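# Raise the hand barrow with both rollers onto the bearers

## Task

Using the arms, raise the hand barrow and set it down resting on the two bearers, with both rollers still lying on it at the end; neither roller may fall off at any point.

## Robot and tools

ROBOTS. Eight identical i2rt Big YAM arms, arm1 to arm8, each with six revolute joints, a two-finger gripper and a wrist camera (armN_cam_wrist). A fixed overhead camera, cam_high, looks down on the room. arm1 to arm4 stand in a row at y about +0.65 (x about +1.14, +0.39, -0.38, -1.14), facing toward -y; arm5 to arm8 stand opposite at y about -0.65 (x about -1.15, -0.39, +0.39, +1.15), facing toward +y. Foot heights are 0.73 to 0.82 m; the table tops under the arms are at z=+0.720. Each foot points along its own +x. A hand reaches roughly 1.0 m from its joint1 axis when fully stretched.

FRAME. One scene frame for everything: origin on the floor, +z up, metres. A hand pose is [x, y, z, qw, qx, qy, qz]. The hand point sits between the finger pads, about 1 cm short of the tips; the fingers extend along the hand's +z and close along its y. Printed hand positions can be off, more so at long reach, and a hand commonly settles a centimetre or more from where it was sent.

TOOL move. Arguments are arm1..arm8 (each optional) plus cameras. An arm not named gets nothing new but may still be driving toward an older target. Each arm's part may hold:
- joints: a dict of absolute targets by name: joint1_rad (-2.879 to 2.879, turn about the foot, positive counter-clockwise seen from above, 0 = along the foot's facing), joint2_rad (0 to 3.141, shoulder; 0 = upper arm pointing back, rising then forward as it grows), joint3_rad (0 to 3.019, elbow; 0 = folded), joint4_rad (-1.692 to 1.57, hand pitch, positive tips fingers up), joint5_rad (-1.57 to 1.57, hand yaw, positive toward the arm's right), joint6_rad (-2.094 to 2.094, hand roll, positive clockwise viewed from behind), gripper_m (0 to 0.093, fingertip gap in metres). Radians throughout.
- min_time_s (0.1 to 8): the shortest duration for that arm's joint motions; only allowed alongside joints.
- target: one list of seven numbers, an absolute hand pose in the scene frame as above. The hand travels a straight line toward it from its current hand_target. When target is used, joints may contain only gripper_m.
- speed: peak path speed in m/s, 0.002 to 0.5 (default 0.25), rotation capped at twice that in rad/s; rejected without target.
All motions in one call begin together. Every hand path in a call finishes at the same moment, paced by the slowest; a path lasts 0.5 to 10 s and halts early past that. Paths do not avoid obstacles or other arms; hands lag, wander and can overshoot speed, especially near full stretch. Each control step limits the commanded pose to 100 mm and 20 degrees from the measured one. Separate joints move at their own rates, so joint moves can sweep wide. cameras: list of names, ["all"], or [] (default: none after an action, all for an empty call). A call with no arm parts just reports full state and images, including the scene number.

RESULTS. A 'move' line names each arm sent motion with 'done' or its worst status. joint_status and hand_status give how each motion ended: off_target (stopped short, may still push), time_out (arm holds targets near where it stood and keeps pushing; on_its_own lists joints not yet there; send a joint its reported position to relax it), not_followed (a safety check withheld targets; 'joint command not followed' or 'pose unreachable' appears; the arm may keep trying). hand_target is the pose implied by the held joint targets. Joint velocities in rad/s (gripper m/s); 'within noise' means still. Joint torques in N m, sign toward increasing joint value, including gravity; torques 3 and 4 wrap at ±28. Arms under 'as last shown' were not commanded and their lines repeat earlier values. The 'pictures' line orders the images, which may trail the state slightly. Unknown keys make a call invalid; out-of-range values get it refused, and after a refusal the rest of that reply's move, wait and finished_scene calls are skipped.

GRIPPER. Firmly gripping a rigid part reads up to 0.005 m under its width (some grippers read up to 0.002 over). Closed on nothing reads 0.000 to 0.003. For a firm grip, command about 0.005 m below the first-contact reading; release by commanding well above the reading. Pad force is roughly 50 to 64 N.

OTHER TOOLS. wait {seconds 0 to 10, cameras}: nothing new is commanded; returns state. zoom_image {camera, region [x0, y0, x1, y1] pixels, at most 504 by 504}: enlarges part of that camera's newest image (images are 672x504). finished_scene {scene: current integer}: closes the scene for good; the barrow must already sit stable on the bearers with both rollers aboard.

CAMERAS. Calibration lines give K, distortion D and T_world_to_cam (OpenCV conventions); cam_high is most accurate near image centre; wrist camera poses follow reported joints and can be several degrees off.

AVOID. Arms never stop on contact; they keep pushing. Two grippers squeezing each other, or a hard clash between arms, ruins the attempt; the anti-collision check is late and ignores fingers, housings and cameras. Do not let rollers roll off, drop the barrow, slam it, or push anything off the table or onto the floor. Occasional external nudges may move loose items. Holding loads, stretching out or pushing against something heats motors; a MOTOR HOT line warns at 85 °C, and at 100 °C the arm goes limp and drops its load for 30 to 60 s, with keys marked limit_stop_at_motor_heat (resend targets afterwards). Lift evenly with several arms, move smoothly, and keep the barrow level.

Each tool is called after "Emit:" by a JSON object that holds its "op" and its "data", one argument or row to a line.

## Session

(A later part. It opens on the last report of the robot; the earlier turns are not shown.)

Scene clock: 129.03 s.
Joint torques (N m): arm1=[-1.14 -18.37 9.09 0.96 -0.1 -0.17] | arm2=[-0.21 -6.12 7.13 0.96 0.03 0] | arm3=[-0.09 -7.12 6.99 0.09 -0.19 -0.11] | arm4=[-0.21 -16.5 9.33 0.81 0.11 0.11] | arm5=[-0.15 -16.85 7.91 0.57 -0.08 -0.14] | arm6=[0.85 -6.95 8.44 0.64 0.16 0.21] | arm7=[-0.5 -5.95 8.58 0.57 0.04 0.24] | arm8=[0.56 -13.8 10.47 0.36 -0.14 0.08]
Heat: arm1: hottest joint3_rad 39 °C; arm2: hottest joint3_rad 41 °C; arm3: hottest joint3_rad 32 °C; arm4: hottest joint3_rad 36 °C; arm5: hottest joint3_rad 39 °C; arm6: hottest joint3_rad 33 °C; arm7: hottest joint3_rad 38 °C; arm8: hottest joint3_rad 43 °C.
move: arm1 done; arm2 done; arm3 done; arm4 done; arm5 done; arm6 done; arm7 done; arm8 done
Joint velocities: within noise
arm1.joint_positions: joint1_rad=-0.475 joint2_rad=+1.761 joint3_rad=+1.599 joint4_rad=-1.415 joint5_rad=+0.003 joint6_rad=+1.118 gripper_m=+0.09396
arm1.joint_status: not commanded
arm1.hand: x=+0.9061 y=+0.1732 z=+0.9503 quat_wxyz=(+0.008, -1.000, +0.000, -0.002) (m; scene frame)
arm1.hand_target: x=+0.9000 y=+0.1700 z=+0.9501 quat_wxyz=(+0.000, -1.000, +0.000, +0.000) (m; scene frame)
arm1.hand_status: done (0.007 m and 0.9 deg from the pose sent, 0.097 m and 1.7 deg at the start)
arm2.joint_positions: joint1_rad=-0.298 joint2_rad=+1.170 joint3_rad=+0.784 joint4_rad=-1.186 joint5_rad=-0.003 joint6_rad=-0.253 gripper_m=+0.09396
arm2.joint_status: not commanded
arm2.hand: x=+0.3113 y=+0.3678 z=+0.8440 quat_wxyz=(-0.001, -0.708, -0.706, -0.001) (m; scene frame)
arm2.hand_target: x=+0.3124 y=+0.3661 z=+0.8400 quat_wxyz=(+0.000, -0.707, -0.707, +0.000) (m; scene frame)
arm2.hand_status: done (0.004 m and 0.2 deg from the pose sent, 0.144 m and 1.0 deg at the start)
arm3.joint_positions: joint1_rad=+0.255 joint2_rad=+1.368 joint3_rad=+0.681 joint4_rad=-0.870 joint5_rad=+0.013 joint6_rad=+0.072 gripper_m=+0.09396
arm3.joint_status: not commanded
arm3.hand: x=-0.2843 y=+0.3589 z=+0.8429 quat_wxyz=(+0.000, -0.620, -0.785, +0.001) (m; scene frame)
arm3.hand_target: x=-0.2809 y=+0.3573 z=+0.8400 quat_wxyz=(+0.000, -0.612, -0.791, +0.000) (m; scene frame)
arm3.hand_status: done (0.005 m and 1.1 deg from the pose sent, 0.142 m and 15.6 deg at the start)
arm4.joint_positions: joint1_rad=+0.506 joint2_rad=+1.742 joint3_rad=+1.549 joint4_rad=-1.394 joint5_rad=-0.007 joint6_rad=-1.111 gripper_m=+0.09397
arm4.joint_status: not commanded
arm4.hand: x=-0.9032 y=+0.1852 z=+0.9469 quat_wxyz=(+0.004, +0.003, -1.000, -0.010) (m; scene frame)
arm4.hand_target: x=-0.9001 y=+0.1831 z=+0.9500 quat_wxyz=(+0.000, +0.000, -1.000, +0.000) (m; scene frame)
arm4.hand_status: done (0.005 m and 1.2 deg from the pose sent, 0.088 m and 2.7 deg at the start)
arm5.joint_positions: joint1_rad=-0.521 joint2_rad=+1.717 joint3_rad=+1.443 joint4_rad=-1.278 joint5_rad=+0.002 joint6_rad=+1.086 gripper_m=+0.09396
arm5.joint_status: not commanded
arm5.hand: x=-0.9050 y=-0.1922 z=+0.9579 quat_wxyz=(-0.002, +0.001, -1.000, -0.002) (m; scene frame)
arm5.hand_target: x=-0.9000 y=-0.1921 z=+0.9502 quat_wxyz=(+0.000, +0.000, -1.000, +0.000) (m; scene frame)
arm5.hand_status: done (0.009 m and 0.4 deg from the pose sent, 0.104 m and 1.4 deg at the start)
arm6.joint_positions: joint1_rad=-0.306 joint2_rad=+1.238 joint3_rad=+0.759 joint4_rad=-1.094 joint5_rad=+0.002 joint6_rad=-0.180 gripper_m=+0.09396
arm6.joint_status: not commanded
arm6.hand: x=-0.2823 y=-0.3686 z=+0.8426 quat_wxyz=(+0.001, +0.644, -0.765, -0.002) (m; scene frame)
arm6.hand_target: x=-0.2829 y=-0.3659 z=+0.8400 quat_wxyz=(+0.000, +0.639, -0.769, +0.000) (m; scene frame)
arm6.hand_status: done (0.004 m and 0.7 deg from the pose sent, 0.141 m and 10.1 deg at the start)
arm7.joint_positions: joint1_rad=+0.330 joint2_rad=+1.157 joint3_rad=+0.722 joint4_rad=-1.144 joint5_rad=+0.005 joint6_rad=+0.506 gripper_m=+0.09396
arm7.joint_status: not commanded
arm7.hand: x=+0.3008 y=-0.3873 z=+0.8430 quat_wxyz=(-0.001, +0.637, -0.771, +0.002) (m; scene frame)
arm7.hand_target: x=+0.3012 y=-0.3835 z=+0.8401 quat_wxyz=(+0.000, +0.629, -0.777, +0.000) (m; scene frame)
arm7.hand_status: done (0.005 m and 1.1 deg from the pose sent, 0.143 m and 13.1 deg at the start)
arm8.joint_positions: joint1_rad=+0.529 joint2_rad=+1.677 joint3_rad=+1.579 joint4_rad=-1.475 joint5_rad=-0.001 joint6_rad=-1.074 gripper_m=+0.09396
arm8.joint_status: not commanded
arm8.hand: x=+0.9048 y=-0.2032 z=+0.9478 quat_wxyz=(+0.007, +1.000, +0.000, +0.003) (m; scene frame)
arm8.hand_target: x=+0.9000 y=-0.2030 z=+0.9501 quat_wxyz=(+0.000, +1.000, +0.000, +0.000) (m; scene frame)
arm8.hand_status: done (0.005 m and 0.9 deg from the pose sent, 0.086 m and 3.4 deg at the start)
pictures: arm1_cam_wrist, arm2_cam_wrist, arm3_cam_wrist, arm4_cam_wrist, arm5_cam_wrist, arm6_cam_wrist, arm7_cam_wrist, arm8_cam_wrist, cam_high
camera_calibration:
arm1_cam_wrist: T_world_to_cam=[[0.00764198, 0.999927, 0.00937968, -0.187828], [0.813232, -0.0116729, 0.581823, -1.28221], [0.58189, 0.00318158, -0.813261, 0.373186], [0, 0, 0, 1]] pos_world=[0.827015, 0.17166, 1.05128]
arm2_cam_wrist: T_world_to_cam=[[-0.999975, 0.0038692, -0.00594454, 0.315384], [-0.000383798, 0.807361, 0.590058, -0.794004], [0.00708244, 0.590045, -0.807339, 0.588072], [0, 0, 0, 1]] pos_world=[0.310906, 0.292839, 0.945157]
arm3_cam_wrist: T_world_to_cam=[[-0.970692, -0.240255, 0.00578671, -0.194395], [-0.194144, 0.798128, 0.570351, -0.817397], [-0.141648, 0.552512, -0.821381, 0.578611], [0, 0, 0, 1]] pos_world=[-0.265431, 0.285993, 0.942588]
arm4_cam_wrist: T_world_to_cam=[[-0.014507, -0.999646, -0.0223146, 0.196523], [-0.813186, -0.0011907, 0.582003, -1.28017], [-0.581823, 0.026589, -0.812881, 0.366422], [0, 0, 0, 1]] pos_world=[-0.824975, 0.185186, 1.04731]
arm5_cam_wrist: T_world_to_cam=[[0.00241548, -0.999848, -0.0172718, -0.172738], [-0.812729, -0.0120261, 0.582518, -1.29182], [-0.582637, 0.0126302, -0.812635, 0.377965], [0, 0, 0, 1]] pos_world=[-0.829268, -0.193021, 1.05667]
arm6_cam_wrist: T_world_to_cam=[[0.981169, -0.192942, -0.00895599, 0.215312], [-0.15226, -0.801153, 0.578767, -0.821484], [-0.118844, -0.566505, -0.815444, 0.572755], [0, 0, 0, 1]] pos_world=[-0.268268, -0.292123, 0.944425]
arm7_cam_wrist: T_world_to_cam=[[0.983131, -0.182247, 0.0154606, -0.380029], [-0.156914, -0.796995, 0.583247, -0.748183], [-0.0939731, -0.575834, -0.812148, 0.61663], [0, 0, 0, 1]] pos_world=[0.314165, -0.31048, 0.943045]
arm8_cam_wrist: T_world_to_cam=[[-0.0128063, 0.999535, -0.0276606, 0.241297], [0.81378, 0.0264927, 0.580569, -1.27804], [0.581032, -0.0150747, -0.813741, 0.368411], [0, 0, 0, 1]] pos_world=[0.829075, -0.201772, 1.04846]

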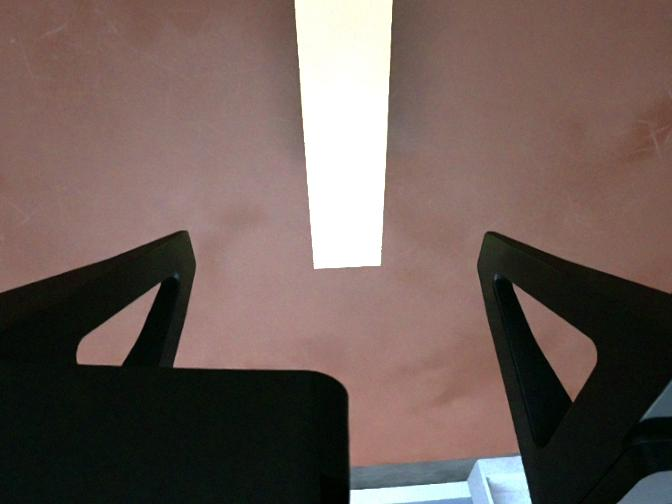

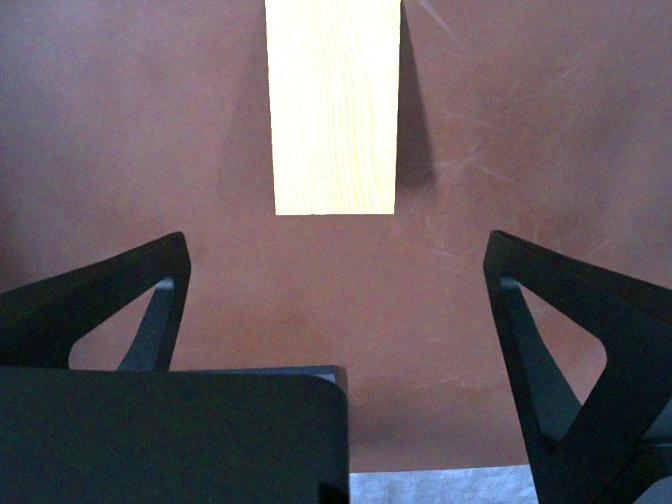

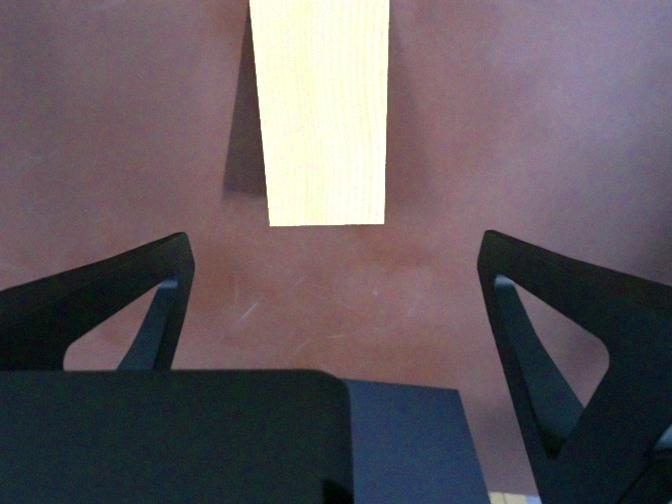

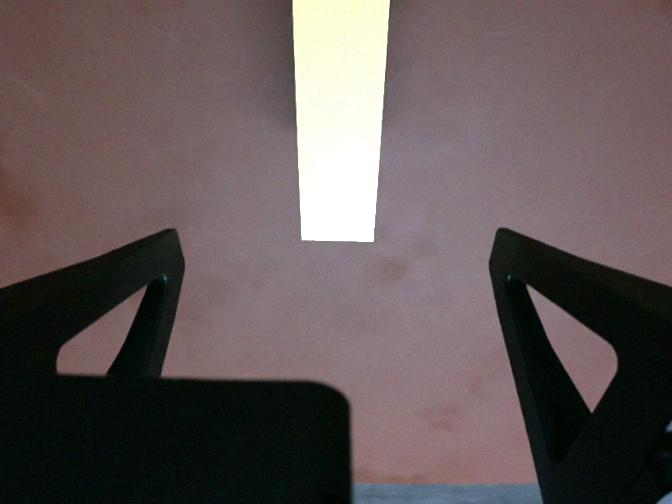

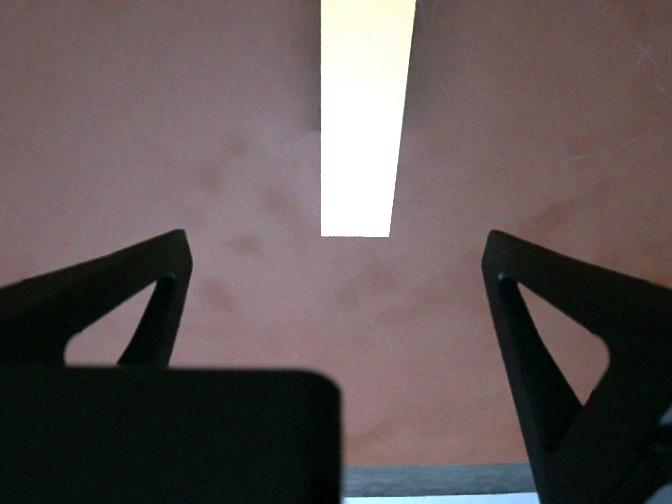

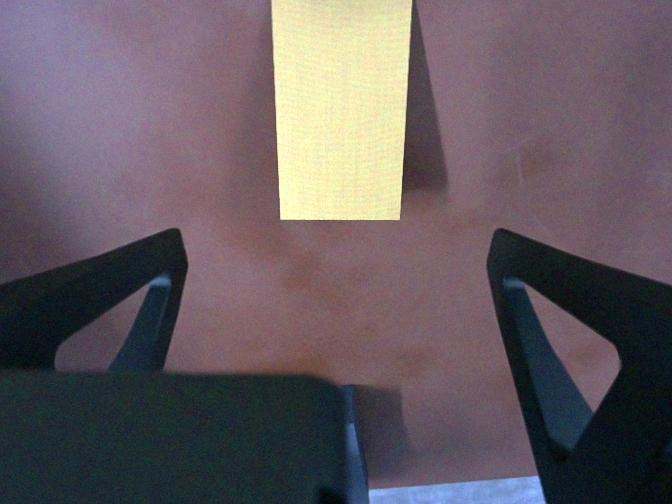

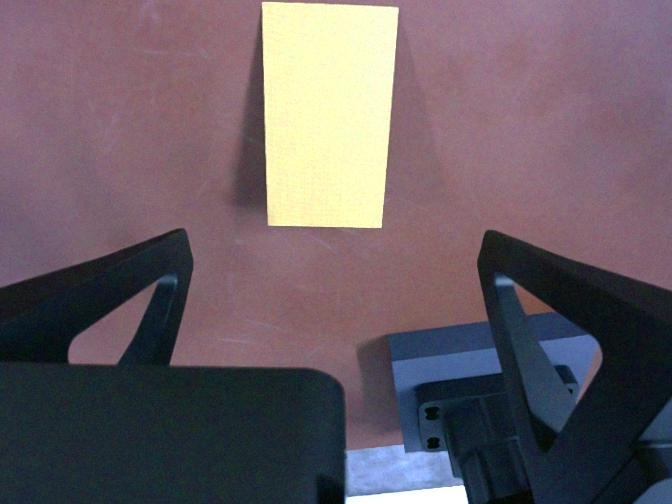

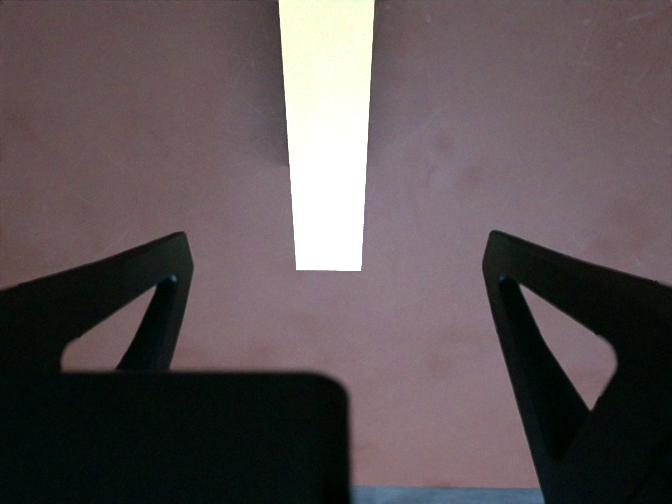

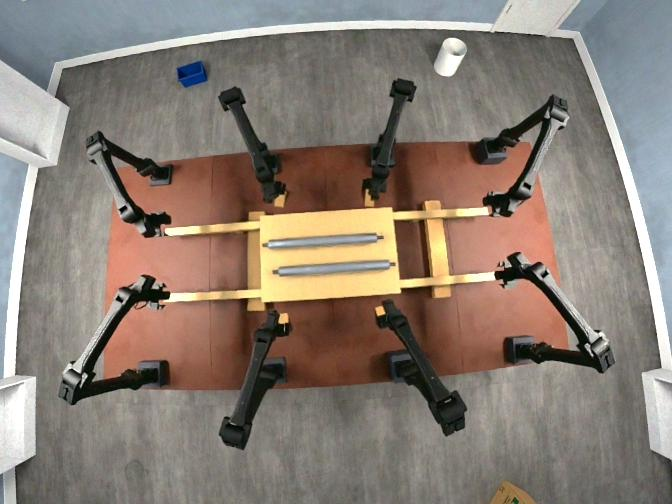

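Emit:
{"op": "move", "data": {
  "arm1": {"target": [0.90, 0.1765, 0.80, 0, 1, 0, 0], "speed": 0.15},
  "arm4": {"target": [-0.90, 0.1885, 0.80, 0, 0, 1, 0], "speed": 0.15},
  "arm5": {"target": [-0.90, -0.201, 0.795, 0, 0, 1, 0], "speed": 0.15},
  "arm8": {"target": [0.90, -0.208, 0.80, 0, 1, 0, 0], "speed": 0.15},
  "arm2": {"target": [0.3118, 0.3755, 0.737, 0, 0.7071, 0.7071, 0], "speed": 0.12},
  "arm3": {"target": [-0.2814, 0.3627, 0.737, 0, 0.6122, 0.7907, 0], "speed": 0.12},
  "arm6": {"target": [-0.2833, -0.3693, 0.737, 0, 0.6394, -0.7688, 0], "speed": 0.12},
  "arm7": {"target": [0.2976, -0.391, 0.737, 0, 0.6293, -0.7771, 0], "speed": 0.12},
  "cameras": ["all"]
}}

Scene clock: 152.00 s.
Joint torques (N m): arm1=[-1.55 -17.9 7.68 0.99 -0.07 -0.13] | arm2=[-1.08 -6.59 5.64 0.99 0.03 -0.1] | arm3=[-0.09 -8.47 4.16 0.09 -0.19 -0.1] | arm4=[0.03 -16.26 7.9 0.8 0.11 0.1] | arm5=[-0.62 -16.79 6.2 0.57 -0.08 -0.15] | arm6=[0.44 -8 6.43 0.64 0.16 0.18] | arm7=[0.79 -6.83 6.49 0.7 0.02 0.18] | arm8=[0.73 -13.51 9.11 0.39 -0.13 0.08]
Heat: arm1: hottest joint3_rad 37 °C; arm2: hottest joint3_rad 39 °C; arm3: hottest joint3_rad 32 °C; arm4: hottest joint3_rad 37 °C; arm5: hottest joint3_rad 36 °C; arm6: hottest joint3_rad 34 °C; arm7: hottest joint3_rad 38 °C; arm8: hottest joint3_rad 42 °C.
move: arm1 done; arm2 done; arm3 done; arm4 done; arm5 off_target; arm6 done; arm7 done; arm8 done
Joint velocities: within noise
arm1.joint_positions: joint1_rad=-0.477 joint2_rad=+1.874 joint3_rad=+1.359 joint4_rad=-1.050 joint5_rad=+0.003 joint6_rad=+1.113 gripper_m=+0.09396
arm1.joint_status: not commanded
arm1.hand: x=+0.9062 y=+0.1764 z=+0.8065 quat_wxyz=(+0.002, -1.000, -0.001, +0.001) (m; scene frame)
arm1.hand_target: x=+0.9001 y=+0.1766 z=+0.8001 quat_wxyz=(+0.000, -1.000, +0.000, +0.000) (m; scene frame)
arm1.hand_status: done (0.009 m and 0.3 deg from the pose sent, 0.150 m and 0.9 deg at the start)
arm2.joint_positions: joint1_rad=-0.298 joint2_rad=+1.333 joint3_rad=+0.602 joint4_rad=-0.838 joint5_rad=-0.003 joint6_rad=-0.253 gripper_m=+0.09396
arm2.joint_status: not commanded
arm2.hand: x=+0.3130 y=+0.3745 z=+0.7414 quat_wxyz=(-0.002, -0.708, -0.706, +0.000) (m; scene frame)
arm2.hand_target: x=+0.3119 y=+0.3757 z=+0.7371 quat_wxyz=(+0.000, -0.707, -0.707, +0.000) (m; scene frame)
arm2.hand_status: done (0.005 m and 0.3 deg from the pose sent, 0.107 m and 0.2 deg at the start)
arm3.joint_positions: joint1_rad=+0.255 joint2_rad=+1.644 joint3_rad=+0.589 joint4_rad=-0.498 joint5_rad=+0.013 joint6_rad=+0.071 gripper_m=+0.09396
arm3.joint_status: not commanded
arm3.hand: x=-0.2839 y=+0.3613 z=+0.7410 quat_wxyz=(-0.001, -0.620, -0.785, +0.002) (m; scene frame)
arm3.hand_target: x=-0.2815 y=+0.3628 z=+0.7371 quat_wxyz=(+0.000, -0.612, -0.791, +0.000) (m; scene frame)
arm3.hand_status: done (0.005 m and 1.1 deg from the pose sent, 0.106 m and 1.1 deg at the start)
arm4.joint_positions: joint1_rad=+0.509 joint2_rad=+1.864 joint3_rad=+1.316 joint4_rad=-1.027 joint5_rad=-0.007 joint6_rad=-1.105 gripper_m=+0.09397
arm4.joint_status: not commanded
arm4.hand: x=-0.9041 y=+0.1887 z=+0.8021 quat_wxyz=(+0.001, +0.002, -1.000, -0.004) (m; scene frame)
arm4.hand_target: x=-0.9000 y=+0.1885 z=+0.8001 quat_wxyz=(+0.000, +0.000, -1.000, +0.000) (m; scene frame)
arm4.hand_status: done (0.005 m and 0.6 deg from the pose sent, 0.147 m and 1.2 deg at the start)
arm5.joint_positions: joint1_rad=-0.527 joint2_rad=+1.882 joint3_rad=+1.240 joint4_rad=-0.899 joint5_rad=+0.002 joint6_rad=+1.078 gripper_m=+0.09396
arm5.joint_status: not commanded
arm5.hand: x=-0.9036 y=-0.1962 z=+0.8074 quat_wxyz=(-0.005, +0.001, -1.000, -0.007) (m; scene frame)
arm5.hand_target: x=-0.9003 y=-0.2011 z=+0.7953 quat_wxyz=(+0.000, +0.000, -1.000, +0.000) (m; scene frame)
arm5.hand_status: off_target (0.014 m and 1.0 deg from the pose sent, 0.163 m and 0.3 deg at the start)
arm6.joint_positions: joint1_rad=-0.306 joint2_rad=+1.444 joint3_rad=+0.614 joint4_rad=-0.738 joint5_rad=+0.002 joint6_rad=-0.179 gripper_m=+0.09396
arm6.joint_status: not commanded
arm6.hand: x=-0.2833 y=-0.3694 z=+0.7411 quat_wxyz=(-0.001, +0.643, -0.765, -0.003) (m; scene frame)
arm6.hand_target: x=-0.2833 y=-0.3694 z=+0.7371 quat_wxyz=(+0.000, +0.639, -0.769, +0.000) (m; scene frame)
arm6.hand_status: done (0.004 m and 0.7 deg from the pose sent, 0.106 m and 0.7 deg at the start)
arm7.joint_positions: joint1_rad=+0.334 joint2_rad=+1.353 joint3_rad=+0.556 joint4_rad=-0.778 joint5_rad=+0.005 joint6_rad=+0.526 gripper_m=+0.09396
arm7.joint_status: not commanded
arm7.hand: x=+0.3006 y=-0.3913 z=+0.7408 quat_wxyz=(-0.001, +0.631, -0.776, +0.001) (m; scene frame)
arm7.hand_target: x=+0.2977 y=-0.3912 z=+0.7371 quat_wxyz=(+0.000, +0.629, -0.777, +0.000) (m; scene frame)
arm7.hand_status: done (0.005 m and 0.3 deg from the pose sent, 0.106 m and 1.1 deg at the start)
arm8.joint_positions: joint1_rad=+0.531 joint2_rad=+1.771 joint3_rad=+1.308 joint4_rad=-1.099 joint5_rad=-0.001 joint6_rad=-1.070 gripper_m=+0.09396
arm8.joint_status: not commanded
arm8.hand: x=+0.9051 y=-0.2065 z=+0.8028 quat_wxyz=(+0.002, +1.000, -0.001, +0.000) (m; scene frame)
arm8.hand_target: x=+0.9000 y=-0.2080 z=+0.8000 quat_wxyz=(+0.000, +1.000, +0.000, +0.000) (m; scene frame)
arm8.hand_status: done (0.006 m and 0.3 deg from the pose sent, 0.148 m and 0.9 deg at the start)
pictures: arm1_cam_wrist, arm2_cam_wrist, arm3_cam_wrist, arm4_cam_wrist, arm5_cam_wrist, arm6_cam_wrist, arm7_cam_wrist, arm8_cam_wrist, cam_high
camera_calibration:
arm1_cam_wrist: T_world_to_cam=[[0.00467662, 0.999985, -0.00271153, -0.177286], [0.816602, -0.00225389, 0.577196, -1.1997], [0.577182, -0.00491357, -0.816601, 0.264521], [0, 0, 0, 1]] pos_world=[0.827827, 0.175879, 0.907987]
arm2_cam_wrist: T_world_to_cam=[[-0.999979, 0.00382964, -0.00523387, 0.315963], [0.000020337, 0.808879, 0.587975, -0.738061], [0.0064853, 0.587962, -0.808862, 0.503347], [0, 0, 0, 1]] pos_world=[0.312707, 0.299843, 0.842753]
arm3_cam_wrist: T_world_to_cam=[[-0.970528, -0.240922, 0.00560178, -0.192452], [-0.195335, 0.800078, 0.567203, -0.759857], [-0.141133, 0.549393, -0.823559, 0.496521], [0, 0, 0, 1]] pos_world=[-0.265131, 0.288794, 0.840986]
arm4_cam_wrist: T_world_to_cam=[[-0.017819, -0.999771, -0.0118318, 0.185314], [-0.81618, 0.0077095, 0.577746, -1.19766], [-0.577522, 0.0199517, -0.816131, 0.255793], [0, 0, 0, 1]] pos_world=[-0.826479, 0.189401, 0.902897]
arm5_cam_wrist: T_world_to_cam=[[0.00441597, -0.99964, -0.0264712, -0.170186], [-0.815408, -0.0189233, 0.578577, -1.20366], [-0.57887, 0.0190298, -0.815198, 0.263205], [0, 0, 0, 1]] pos_world=[-0.828362, -0.19791, 0.90647]
arm6_cam_wrist: T_world_to_cam=[[0.981108, -0.193283, -0.00830121, 0.214586], [-0.153437, -0.80355, 0.575121, -0.761999], [-0.117832, -0.562982, -0.818026, 0.492905], [0, 0, 0, 1]] pos_world=[-0.269371, -0.293332, 0.843232]
arm7_cam_wrist: T_world_to_cam=[[0.980176, -0.197626, 0.0141366, -0.383082], [-0.168879, -0.796021, 0.581231, -0.68634], [-0.103613, -0.572096, -0.813616, 0.536756], [0, 0, 0, 1]] pos_world=[0.315194, -0.314973, 0.841051]
arm8_cam_wrist: T_world_to_cam=[[-0.0109542, 0.99979, -0.017319, 0.230687], [0.816781, 0.0189379, 0.576637, -1.19512], [0.576844, -0.00782924, -0.816817, 0.257957], [0, 0, 0, 1]] pos_world=[0.829881, -0.205986, 0.903852]

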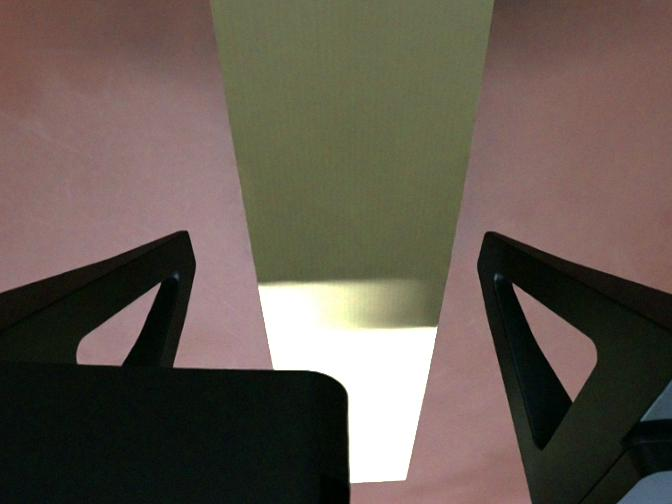

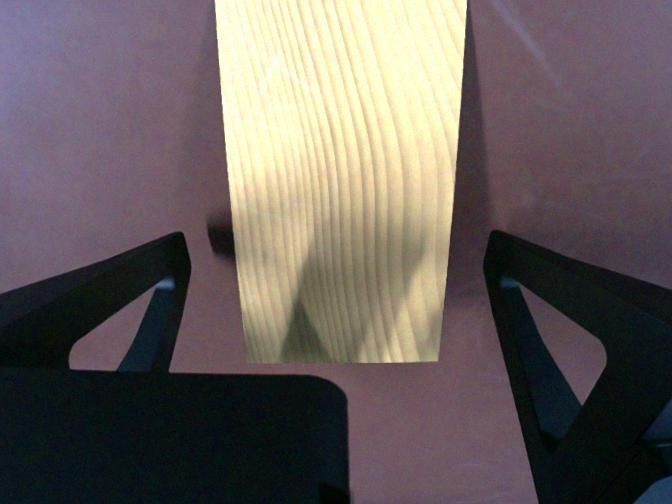

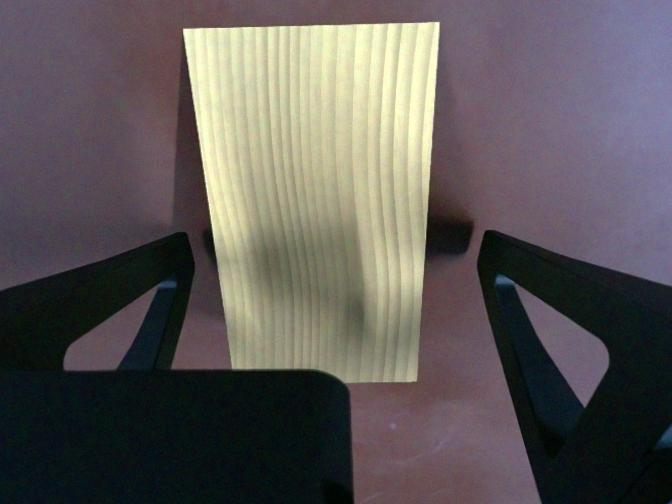

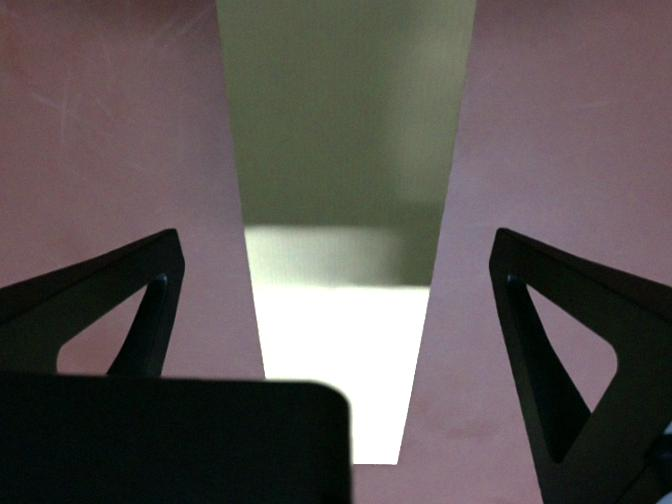

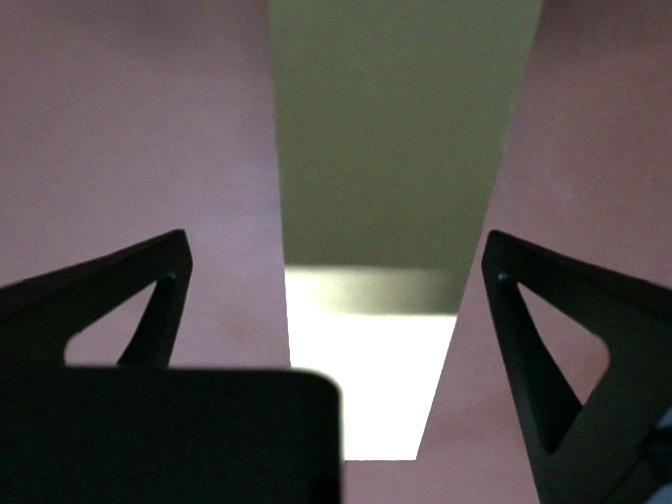

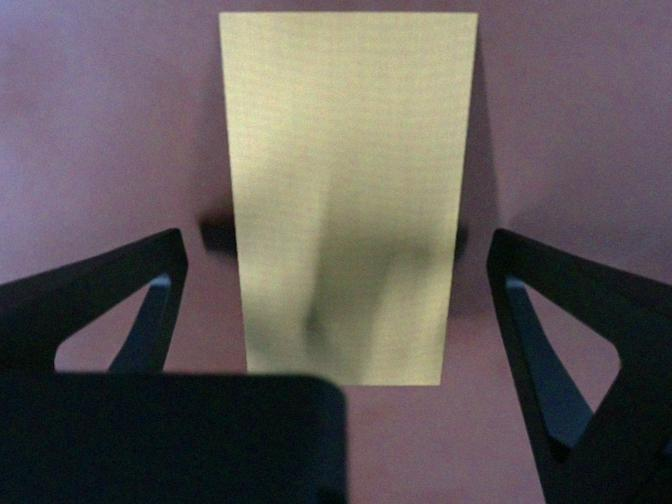

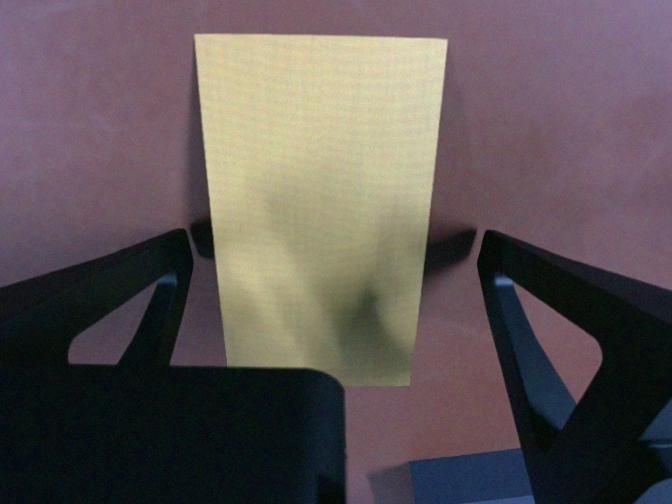

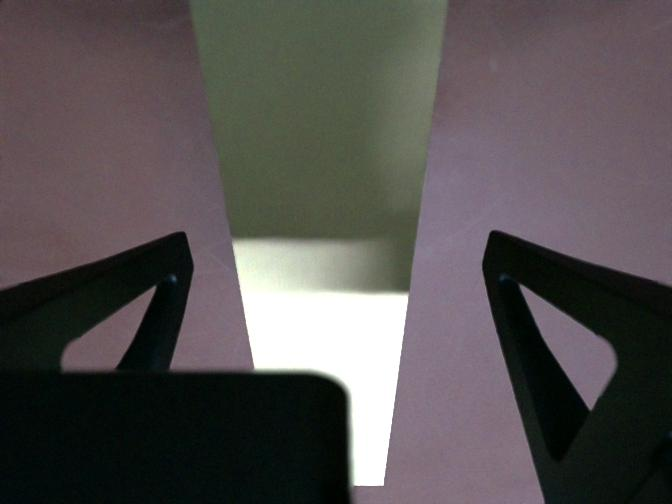

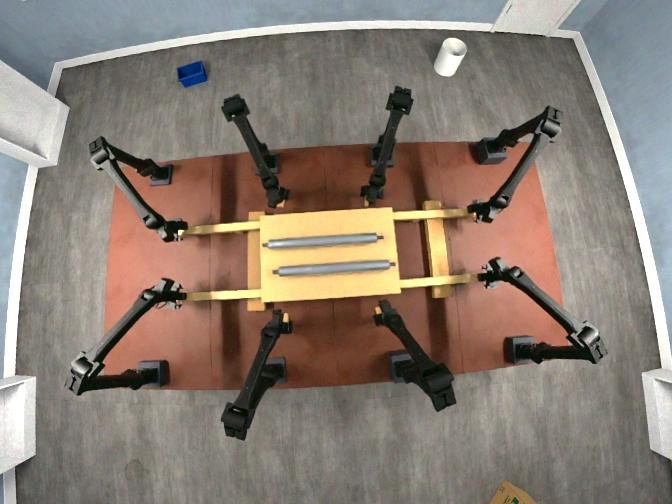

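Emit:
{"op": "move", "data": {
  "arm1": {"target": [0.90, 0.180, 0.80, 0, 1, 0, 0], "speed": 0.1},
  "arm5": {"target": [-0.90, -0.212, 0.793, 0, 0, 1, 0], "speed": 0.1},
  "arm8": {"target": [0.90, -0.2115, 0.80, 0, 1, 0, 0], "speed": 0.1},
  "arm2": {"joints": {"gripper_m": 0.05}},
  "arm3": {"joints": {"gripper_m": 0.05}},
  "arm6": {"joints": {"gripper_m": 0.05}},
  "arm7": {"joints": {"gripper_m": 0.05}},
  "cameras": ["arm2_cam_wrist", "arm3_cam_wrist", "arm5_cam_wrist", "arm6_cam_wrist", "arm7_cam_wrist", "arm8_cam_wrist"]
}}

Scene clock: 157.83 s.
Joint torques (N m): arm1=[-1.55 -18.43 7.24 0.99 -0.1 -0.13] | arm2=[-1.08 -6.59 5.64 0.96 0.02 -0.1] | arm3=[-0.09 -8.47 4.16 0.14 -0.17 -0.1] | arm4=[0.09 -16.26 7.9 0.81 0.11 0.11] | arm5=[-0.03 -17.96 5.65 0.57 -0.08 -0.15] | arm6=[0.38 -8.06 6.46 0.65 0.15 0.18] | arm7=[0.56 -6.59 6.46 0.55 0.05 0.19] | arm8=[0.73 -14.04 8.77 0.36 -0.13 0.08]
Heat: arm1: hottest joint3_rad 36 °C; arm2: hottest joint3_rad 38 °C; arm3: hottest joint3_rad 31 °C; arm4: hottest joint3_rad 37 °C; arm5: hottest joint3_rad 36 °C; arm6: hottest joint3_rad 34 °C; arm7: hottest joint3_rad 37 °C; arm8: hottest joint3_rad 42 °C.
move: arm1 done; arm2 off_target; arm3 off_target; arm5 done; arm6 off_target; arm7 off_target; arm8 done
Joint velocities: within noise
arm1.joint_positions: joint1_rad=-0.480 joint2_rad=+1.874 joint3_rad=+1.352 joint4_rad=-1.046 joint5_rad=+0.003 joint6_rad=+1.110 gripper_m=+0.09396
arm1.joint_status: not commanded
arm1.hand: x=+0.9056 y=+0.1788 z=+0.8043 quat_wxyz=(+0.003, -1.000, -0.001, +0.001) (m; scene frame)
arm1.hand_target: x=+0.9000 y=+0.1800 z=+0.8001 quat_wxyz=(+0.000, -1.000, +0.000, +0.000) (m; scene frame)
arm1.hand_status: done (0.007 m and 0.4 deg from the pose sent, 0.010 m and 0.3 deg at the start)
arm2.joint_positions: joint1_rad=-0.298 joint2_rad=+1.333 joint3_rad=+0.602 joint4_rad=-0.838 joint5_rad=-0.003 joint6_rad=-0.253 gripper_m=+0.05936
arm2.joint_status: gripper_m off_target (ended at +0.05939, target +0.05000)
arm2.hand: x=+0.3129 y=+0.3745 z=+0.7414 quat_wxyz=(-0.002, -0.708, -0.706, +0.000) (m; scene frame)
arm2.hand_target: x=+0.3119 y=+0.3757 z=+0.7371 quat_wxyz=(+0.000, -0.707, -0.707, +0.000) (m; scene frame)
arm2.hand_status: not commanded
arm3.joint_positions: joint1_rad=+0.255 joint2_rad=+1.644 joint3_rad=+0.589 joint4_rad=-0.498 joint5_rad=+0.013 joint6_rad=+0.071 gripper_m=+0.06043
arm3.joint_status: gripper_m off_target (ended at +0.06046, target +0.05000)
arm3.hand: x=-0.2838 y=+0.3614 z=+0.7410 quat_wxyz=(-0.001, -0.619, -0.785, +0.002) (m; scene frame)
arm3.hand_target: x=-0.2815 y=+0.3628 z=+0.7371 quat_wxyz=(+0.000, -0.612, -0.791, +0.000) (m; scene frame)
arm3.hand_status: not commanded
arm4: as last shown
arm5.joint_positions: joint1_rad=-0.538 joint2_rad=+1.882 joint3_rad=+1.212 joint4_rad=-0.882 joint5_rad=+0.002 joint6_rad=+1.068 gripper_m=+0.09396
arm5.joint_status: not commanded
arm5.hand: x=-0.9031 y=-0.2071 z=+0.7990 quat_wxyz=(-0.002, +0.001, -1.000, -0.002) (m; scene frame)
arm5.hand_target: x=-0.9001 y=-0.2120 z=+0.7931 quat_wxyz=(+0.000, +0.000, -1.000, +0.000) (m; scene frame)
arm5.hand_status: done (0.008 m and 0.4 deg from the pose sent, 0.022 m and 0.9 deg at the start)
arm6.joint_positions: joint1_rad=-0.306 joint2_rad=+1.444 joint3_rad=+0.614 joint4_rad=-0.738 joint5_rad=+0.003 joint6_rad=-0.179 gripper_m=+0.05923
arm6.joint_status: gripper_m off_target (ended at +0.05926, target +0.05000)
arm6.hand: x=-0.2832 y=-0.3693 z=+0.7411 quat_wxyz=(-0.001, +0.643, -0.765, -0.003) (m; scene frame)
arm6.hand_target: x=-0.2833 y=-0.3694 z=+0.7371 quat_wxyz=(+0.000, +0.639, -0.769, +0.000) (m; scene frame)
arm6.hand_status: not commanded
arm7.joint_positions: joint1_rad=+0.335 joint2_rad=+1.353 joint3_rad=+0.556 joint4_rad=-0.778 joint5_rad=+0.004 joint6_rad=+0.527 gripper_m=+0.05940
arm7.joint_status: gripper_m off_target (ended at +0.05942, target +0.05000)
arm7.hand: x=+0.3004 y=-0.3912 z=+0.7408 quat_wxyz=(-0.001, +0.631, -0.776, +0.000) (m; scene frame)
arm7.hand_target: x=+0.2977 y=-0.3912 z=+0.7371 quat_wxyz=(+0.000, +0.629, -0.777, +0.000) (m; scene frame)
arm7.hand_status: not commanded
arm8.joint_positions: joint1_rad=+0.535 joint2_rad=+1.771 joint3_rad=+1.301 joint4_rad=-1.096 joint5_rad=-0.001 joint6_rad=-1.066 gripper_m=+0.09396
arm8.joint_status: not commanded
arm8.hand: x=+0.9046 y=-0.2092 z=+0.8005 quat_wxyz=(+0.004, +1.000, -0.001, +0.001) (m; scene frame)
arm8.hand_target: x=+0.9000 y=-0.2116 z=+0.8000 quat_wxyz=(+0.000, +1.000, +0.000, +0.000) (m; scene frame)
arm8.hand_status: done (0.005 m and 0.5 deg from the pose sent, 0.008 m and 0.3 deg at the start)
pictures: arm2_cam_wrist, arm3_cam_wrist, arm5_cam_wrist, arm6_cam_wrist, arm7_cam_wrist, arm8_cam_wrist
camera_calibration:
arm2_cam_wrist: T_world_to_cam=[[-0.999981, 0.0038181, -0.0048726, 0.315564], [0.000222908, 0.808831, 0.588042, -0.738166], [0.0061863, 0.588029, -0.808816, 0.503382], [0, 0, 0, 1]] pos_world=[0.312608, 0.299843, 0.842753]
arm3_cam_wrist: T_world_to_cam=[[-0.97045, -0.241254, 0.00482449, -0.191585], [-0.196017, 0.799831, 0.567317, -0.760043], [-0.140726, 0.549607, -0.823486, 0.49652], [0, 0, 0, 1]] pos_world=[-0.265032, 0.288795, 0.840987]
arm5_cam_wrist: T_world_to_cam=[[0.00358532, -0.999849, -0.0170079, -0.189556], [-0.812554, -0.0128265, 0.582744, -1.19798], [-0.582874, 0.0117305, -0.812478, 0.249584], [0, 0, 0, 1]] pos_world=[-0.827268, -0.207821, 0.897673]
arm6_cam_wrist: T_world_to_cam=[[0.981109, -0.193297, -0.00785374, 0.214205], [-0.153741, -0.80369, 0.574844, -0.761889], [-0.117428, -0.562777, -0.818225, 0.493241], [0, 0, 0, 1]] pos_world=[-0.269372, -0.293332, 0.843233]
arm7_cam_wrist: T_world_to_cam=[[0.980113, -0.197974, 0.0136171, -0.382637], [-0.168871, -0.796057, 0.581184, -0.686332], [-0.104219, -0.571926, -0.813658, 0.537026], [0, 0, 0, 1]] pos_world=[0.315095, -0.314973, 0.841051]
arm8_cam_wrist: T_world_to_cam=[[-0.0109149, 0.999725, -0.0207781, 0.236106], [0.815765, 0.0209196, 0.578005, -1.1931], [0.578281, -0.0106412, -0.815769, 0.253662], [0, 0, 0, 1]] pos_world=[0.829179, -0.208382, 0.901453]

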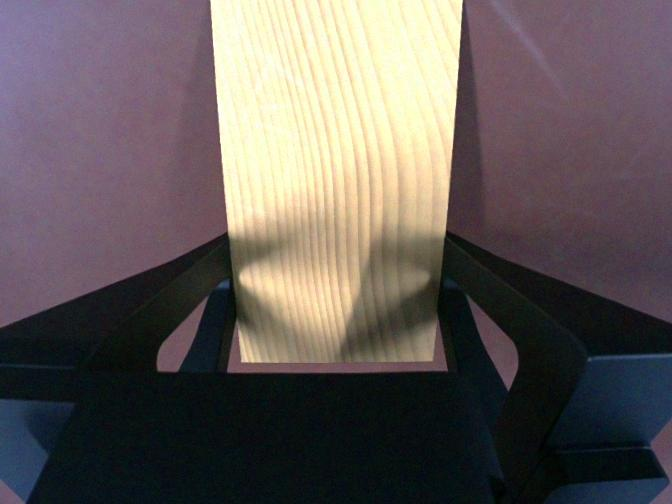

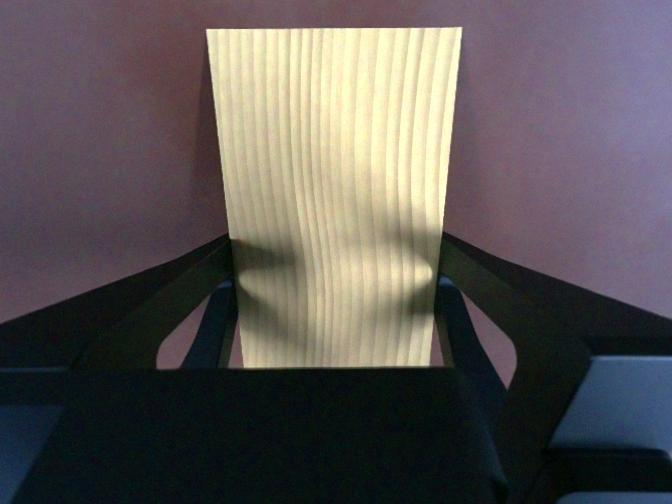

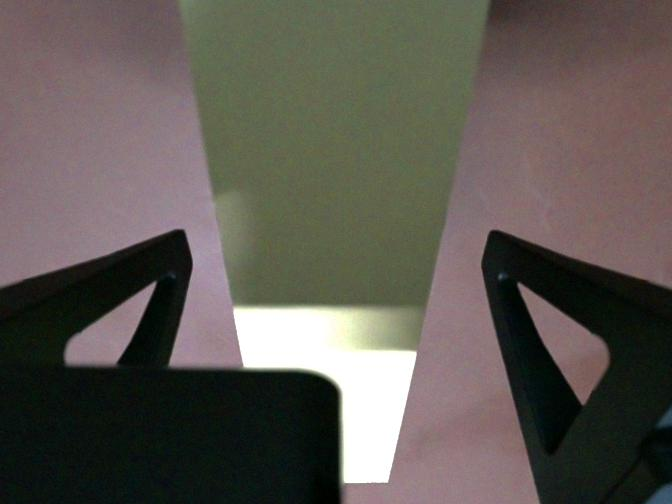

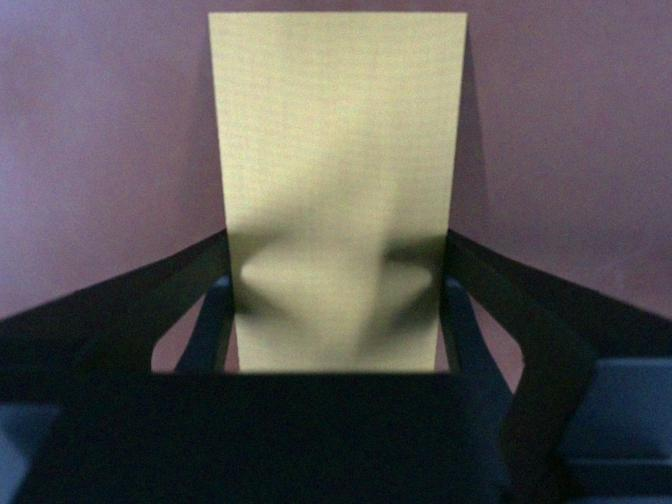

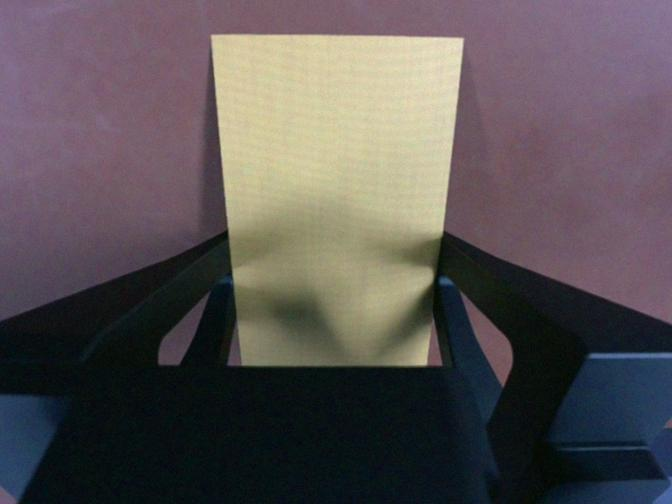

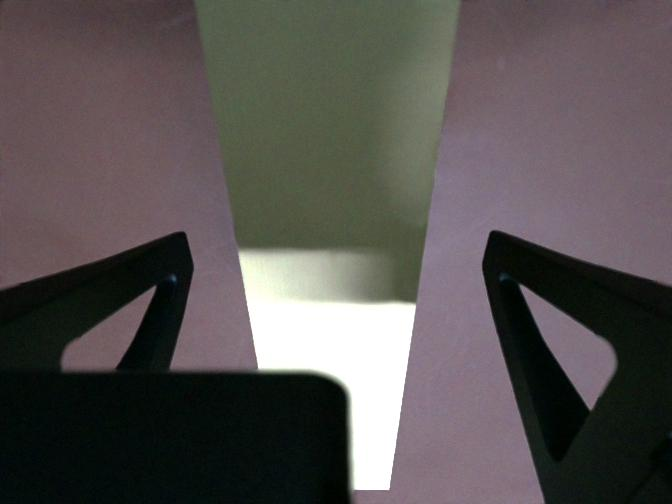

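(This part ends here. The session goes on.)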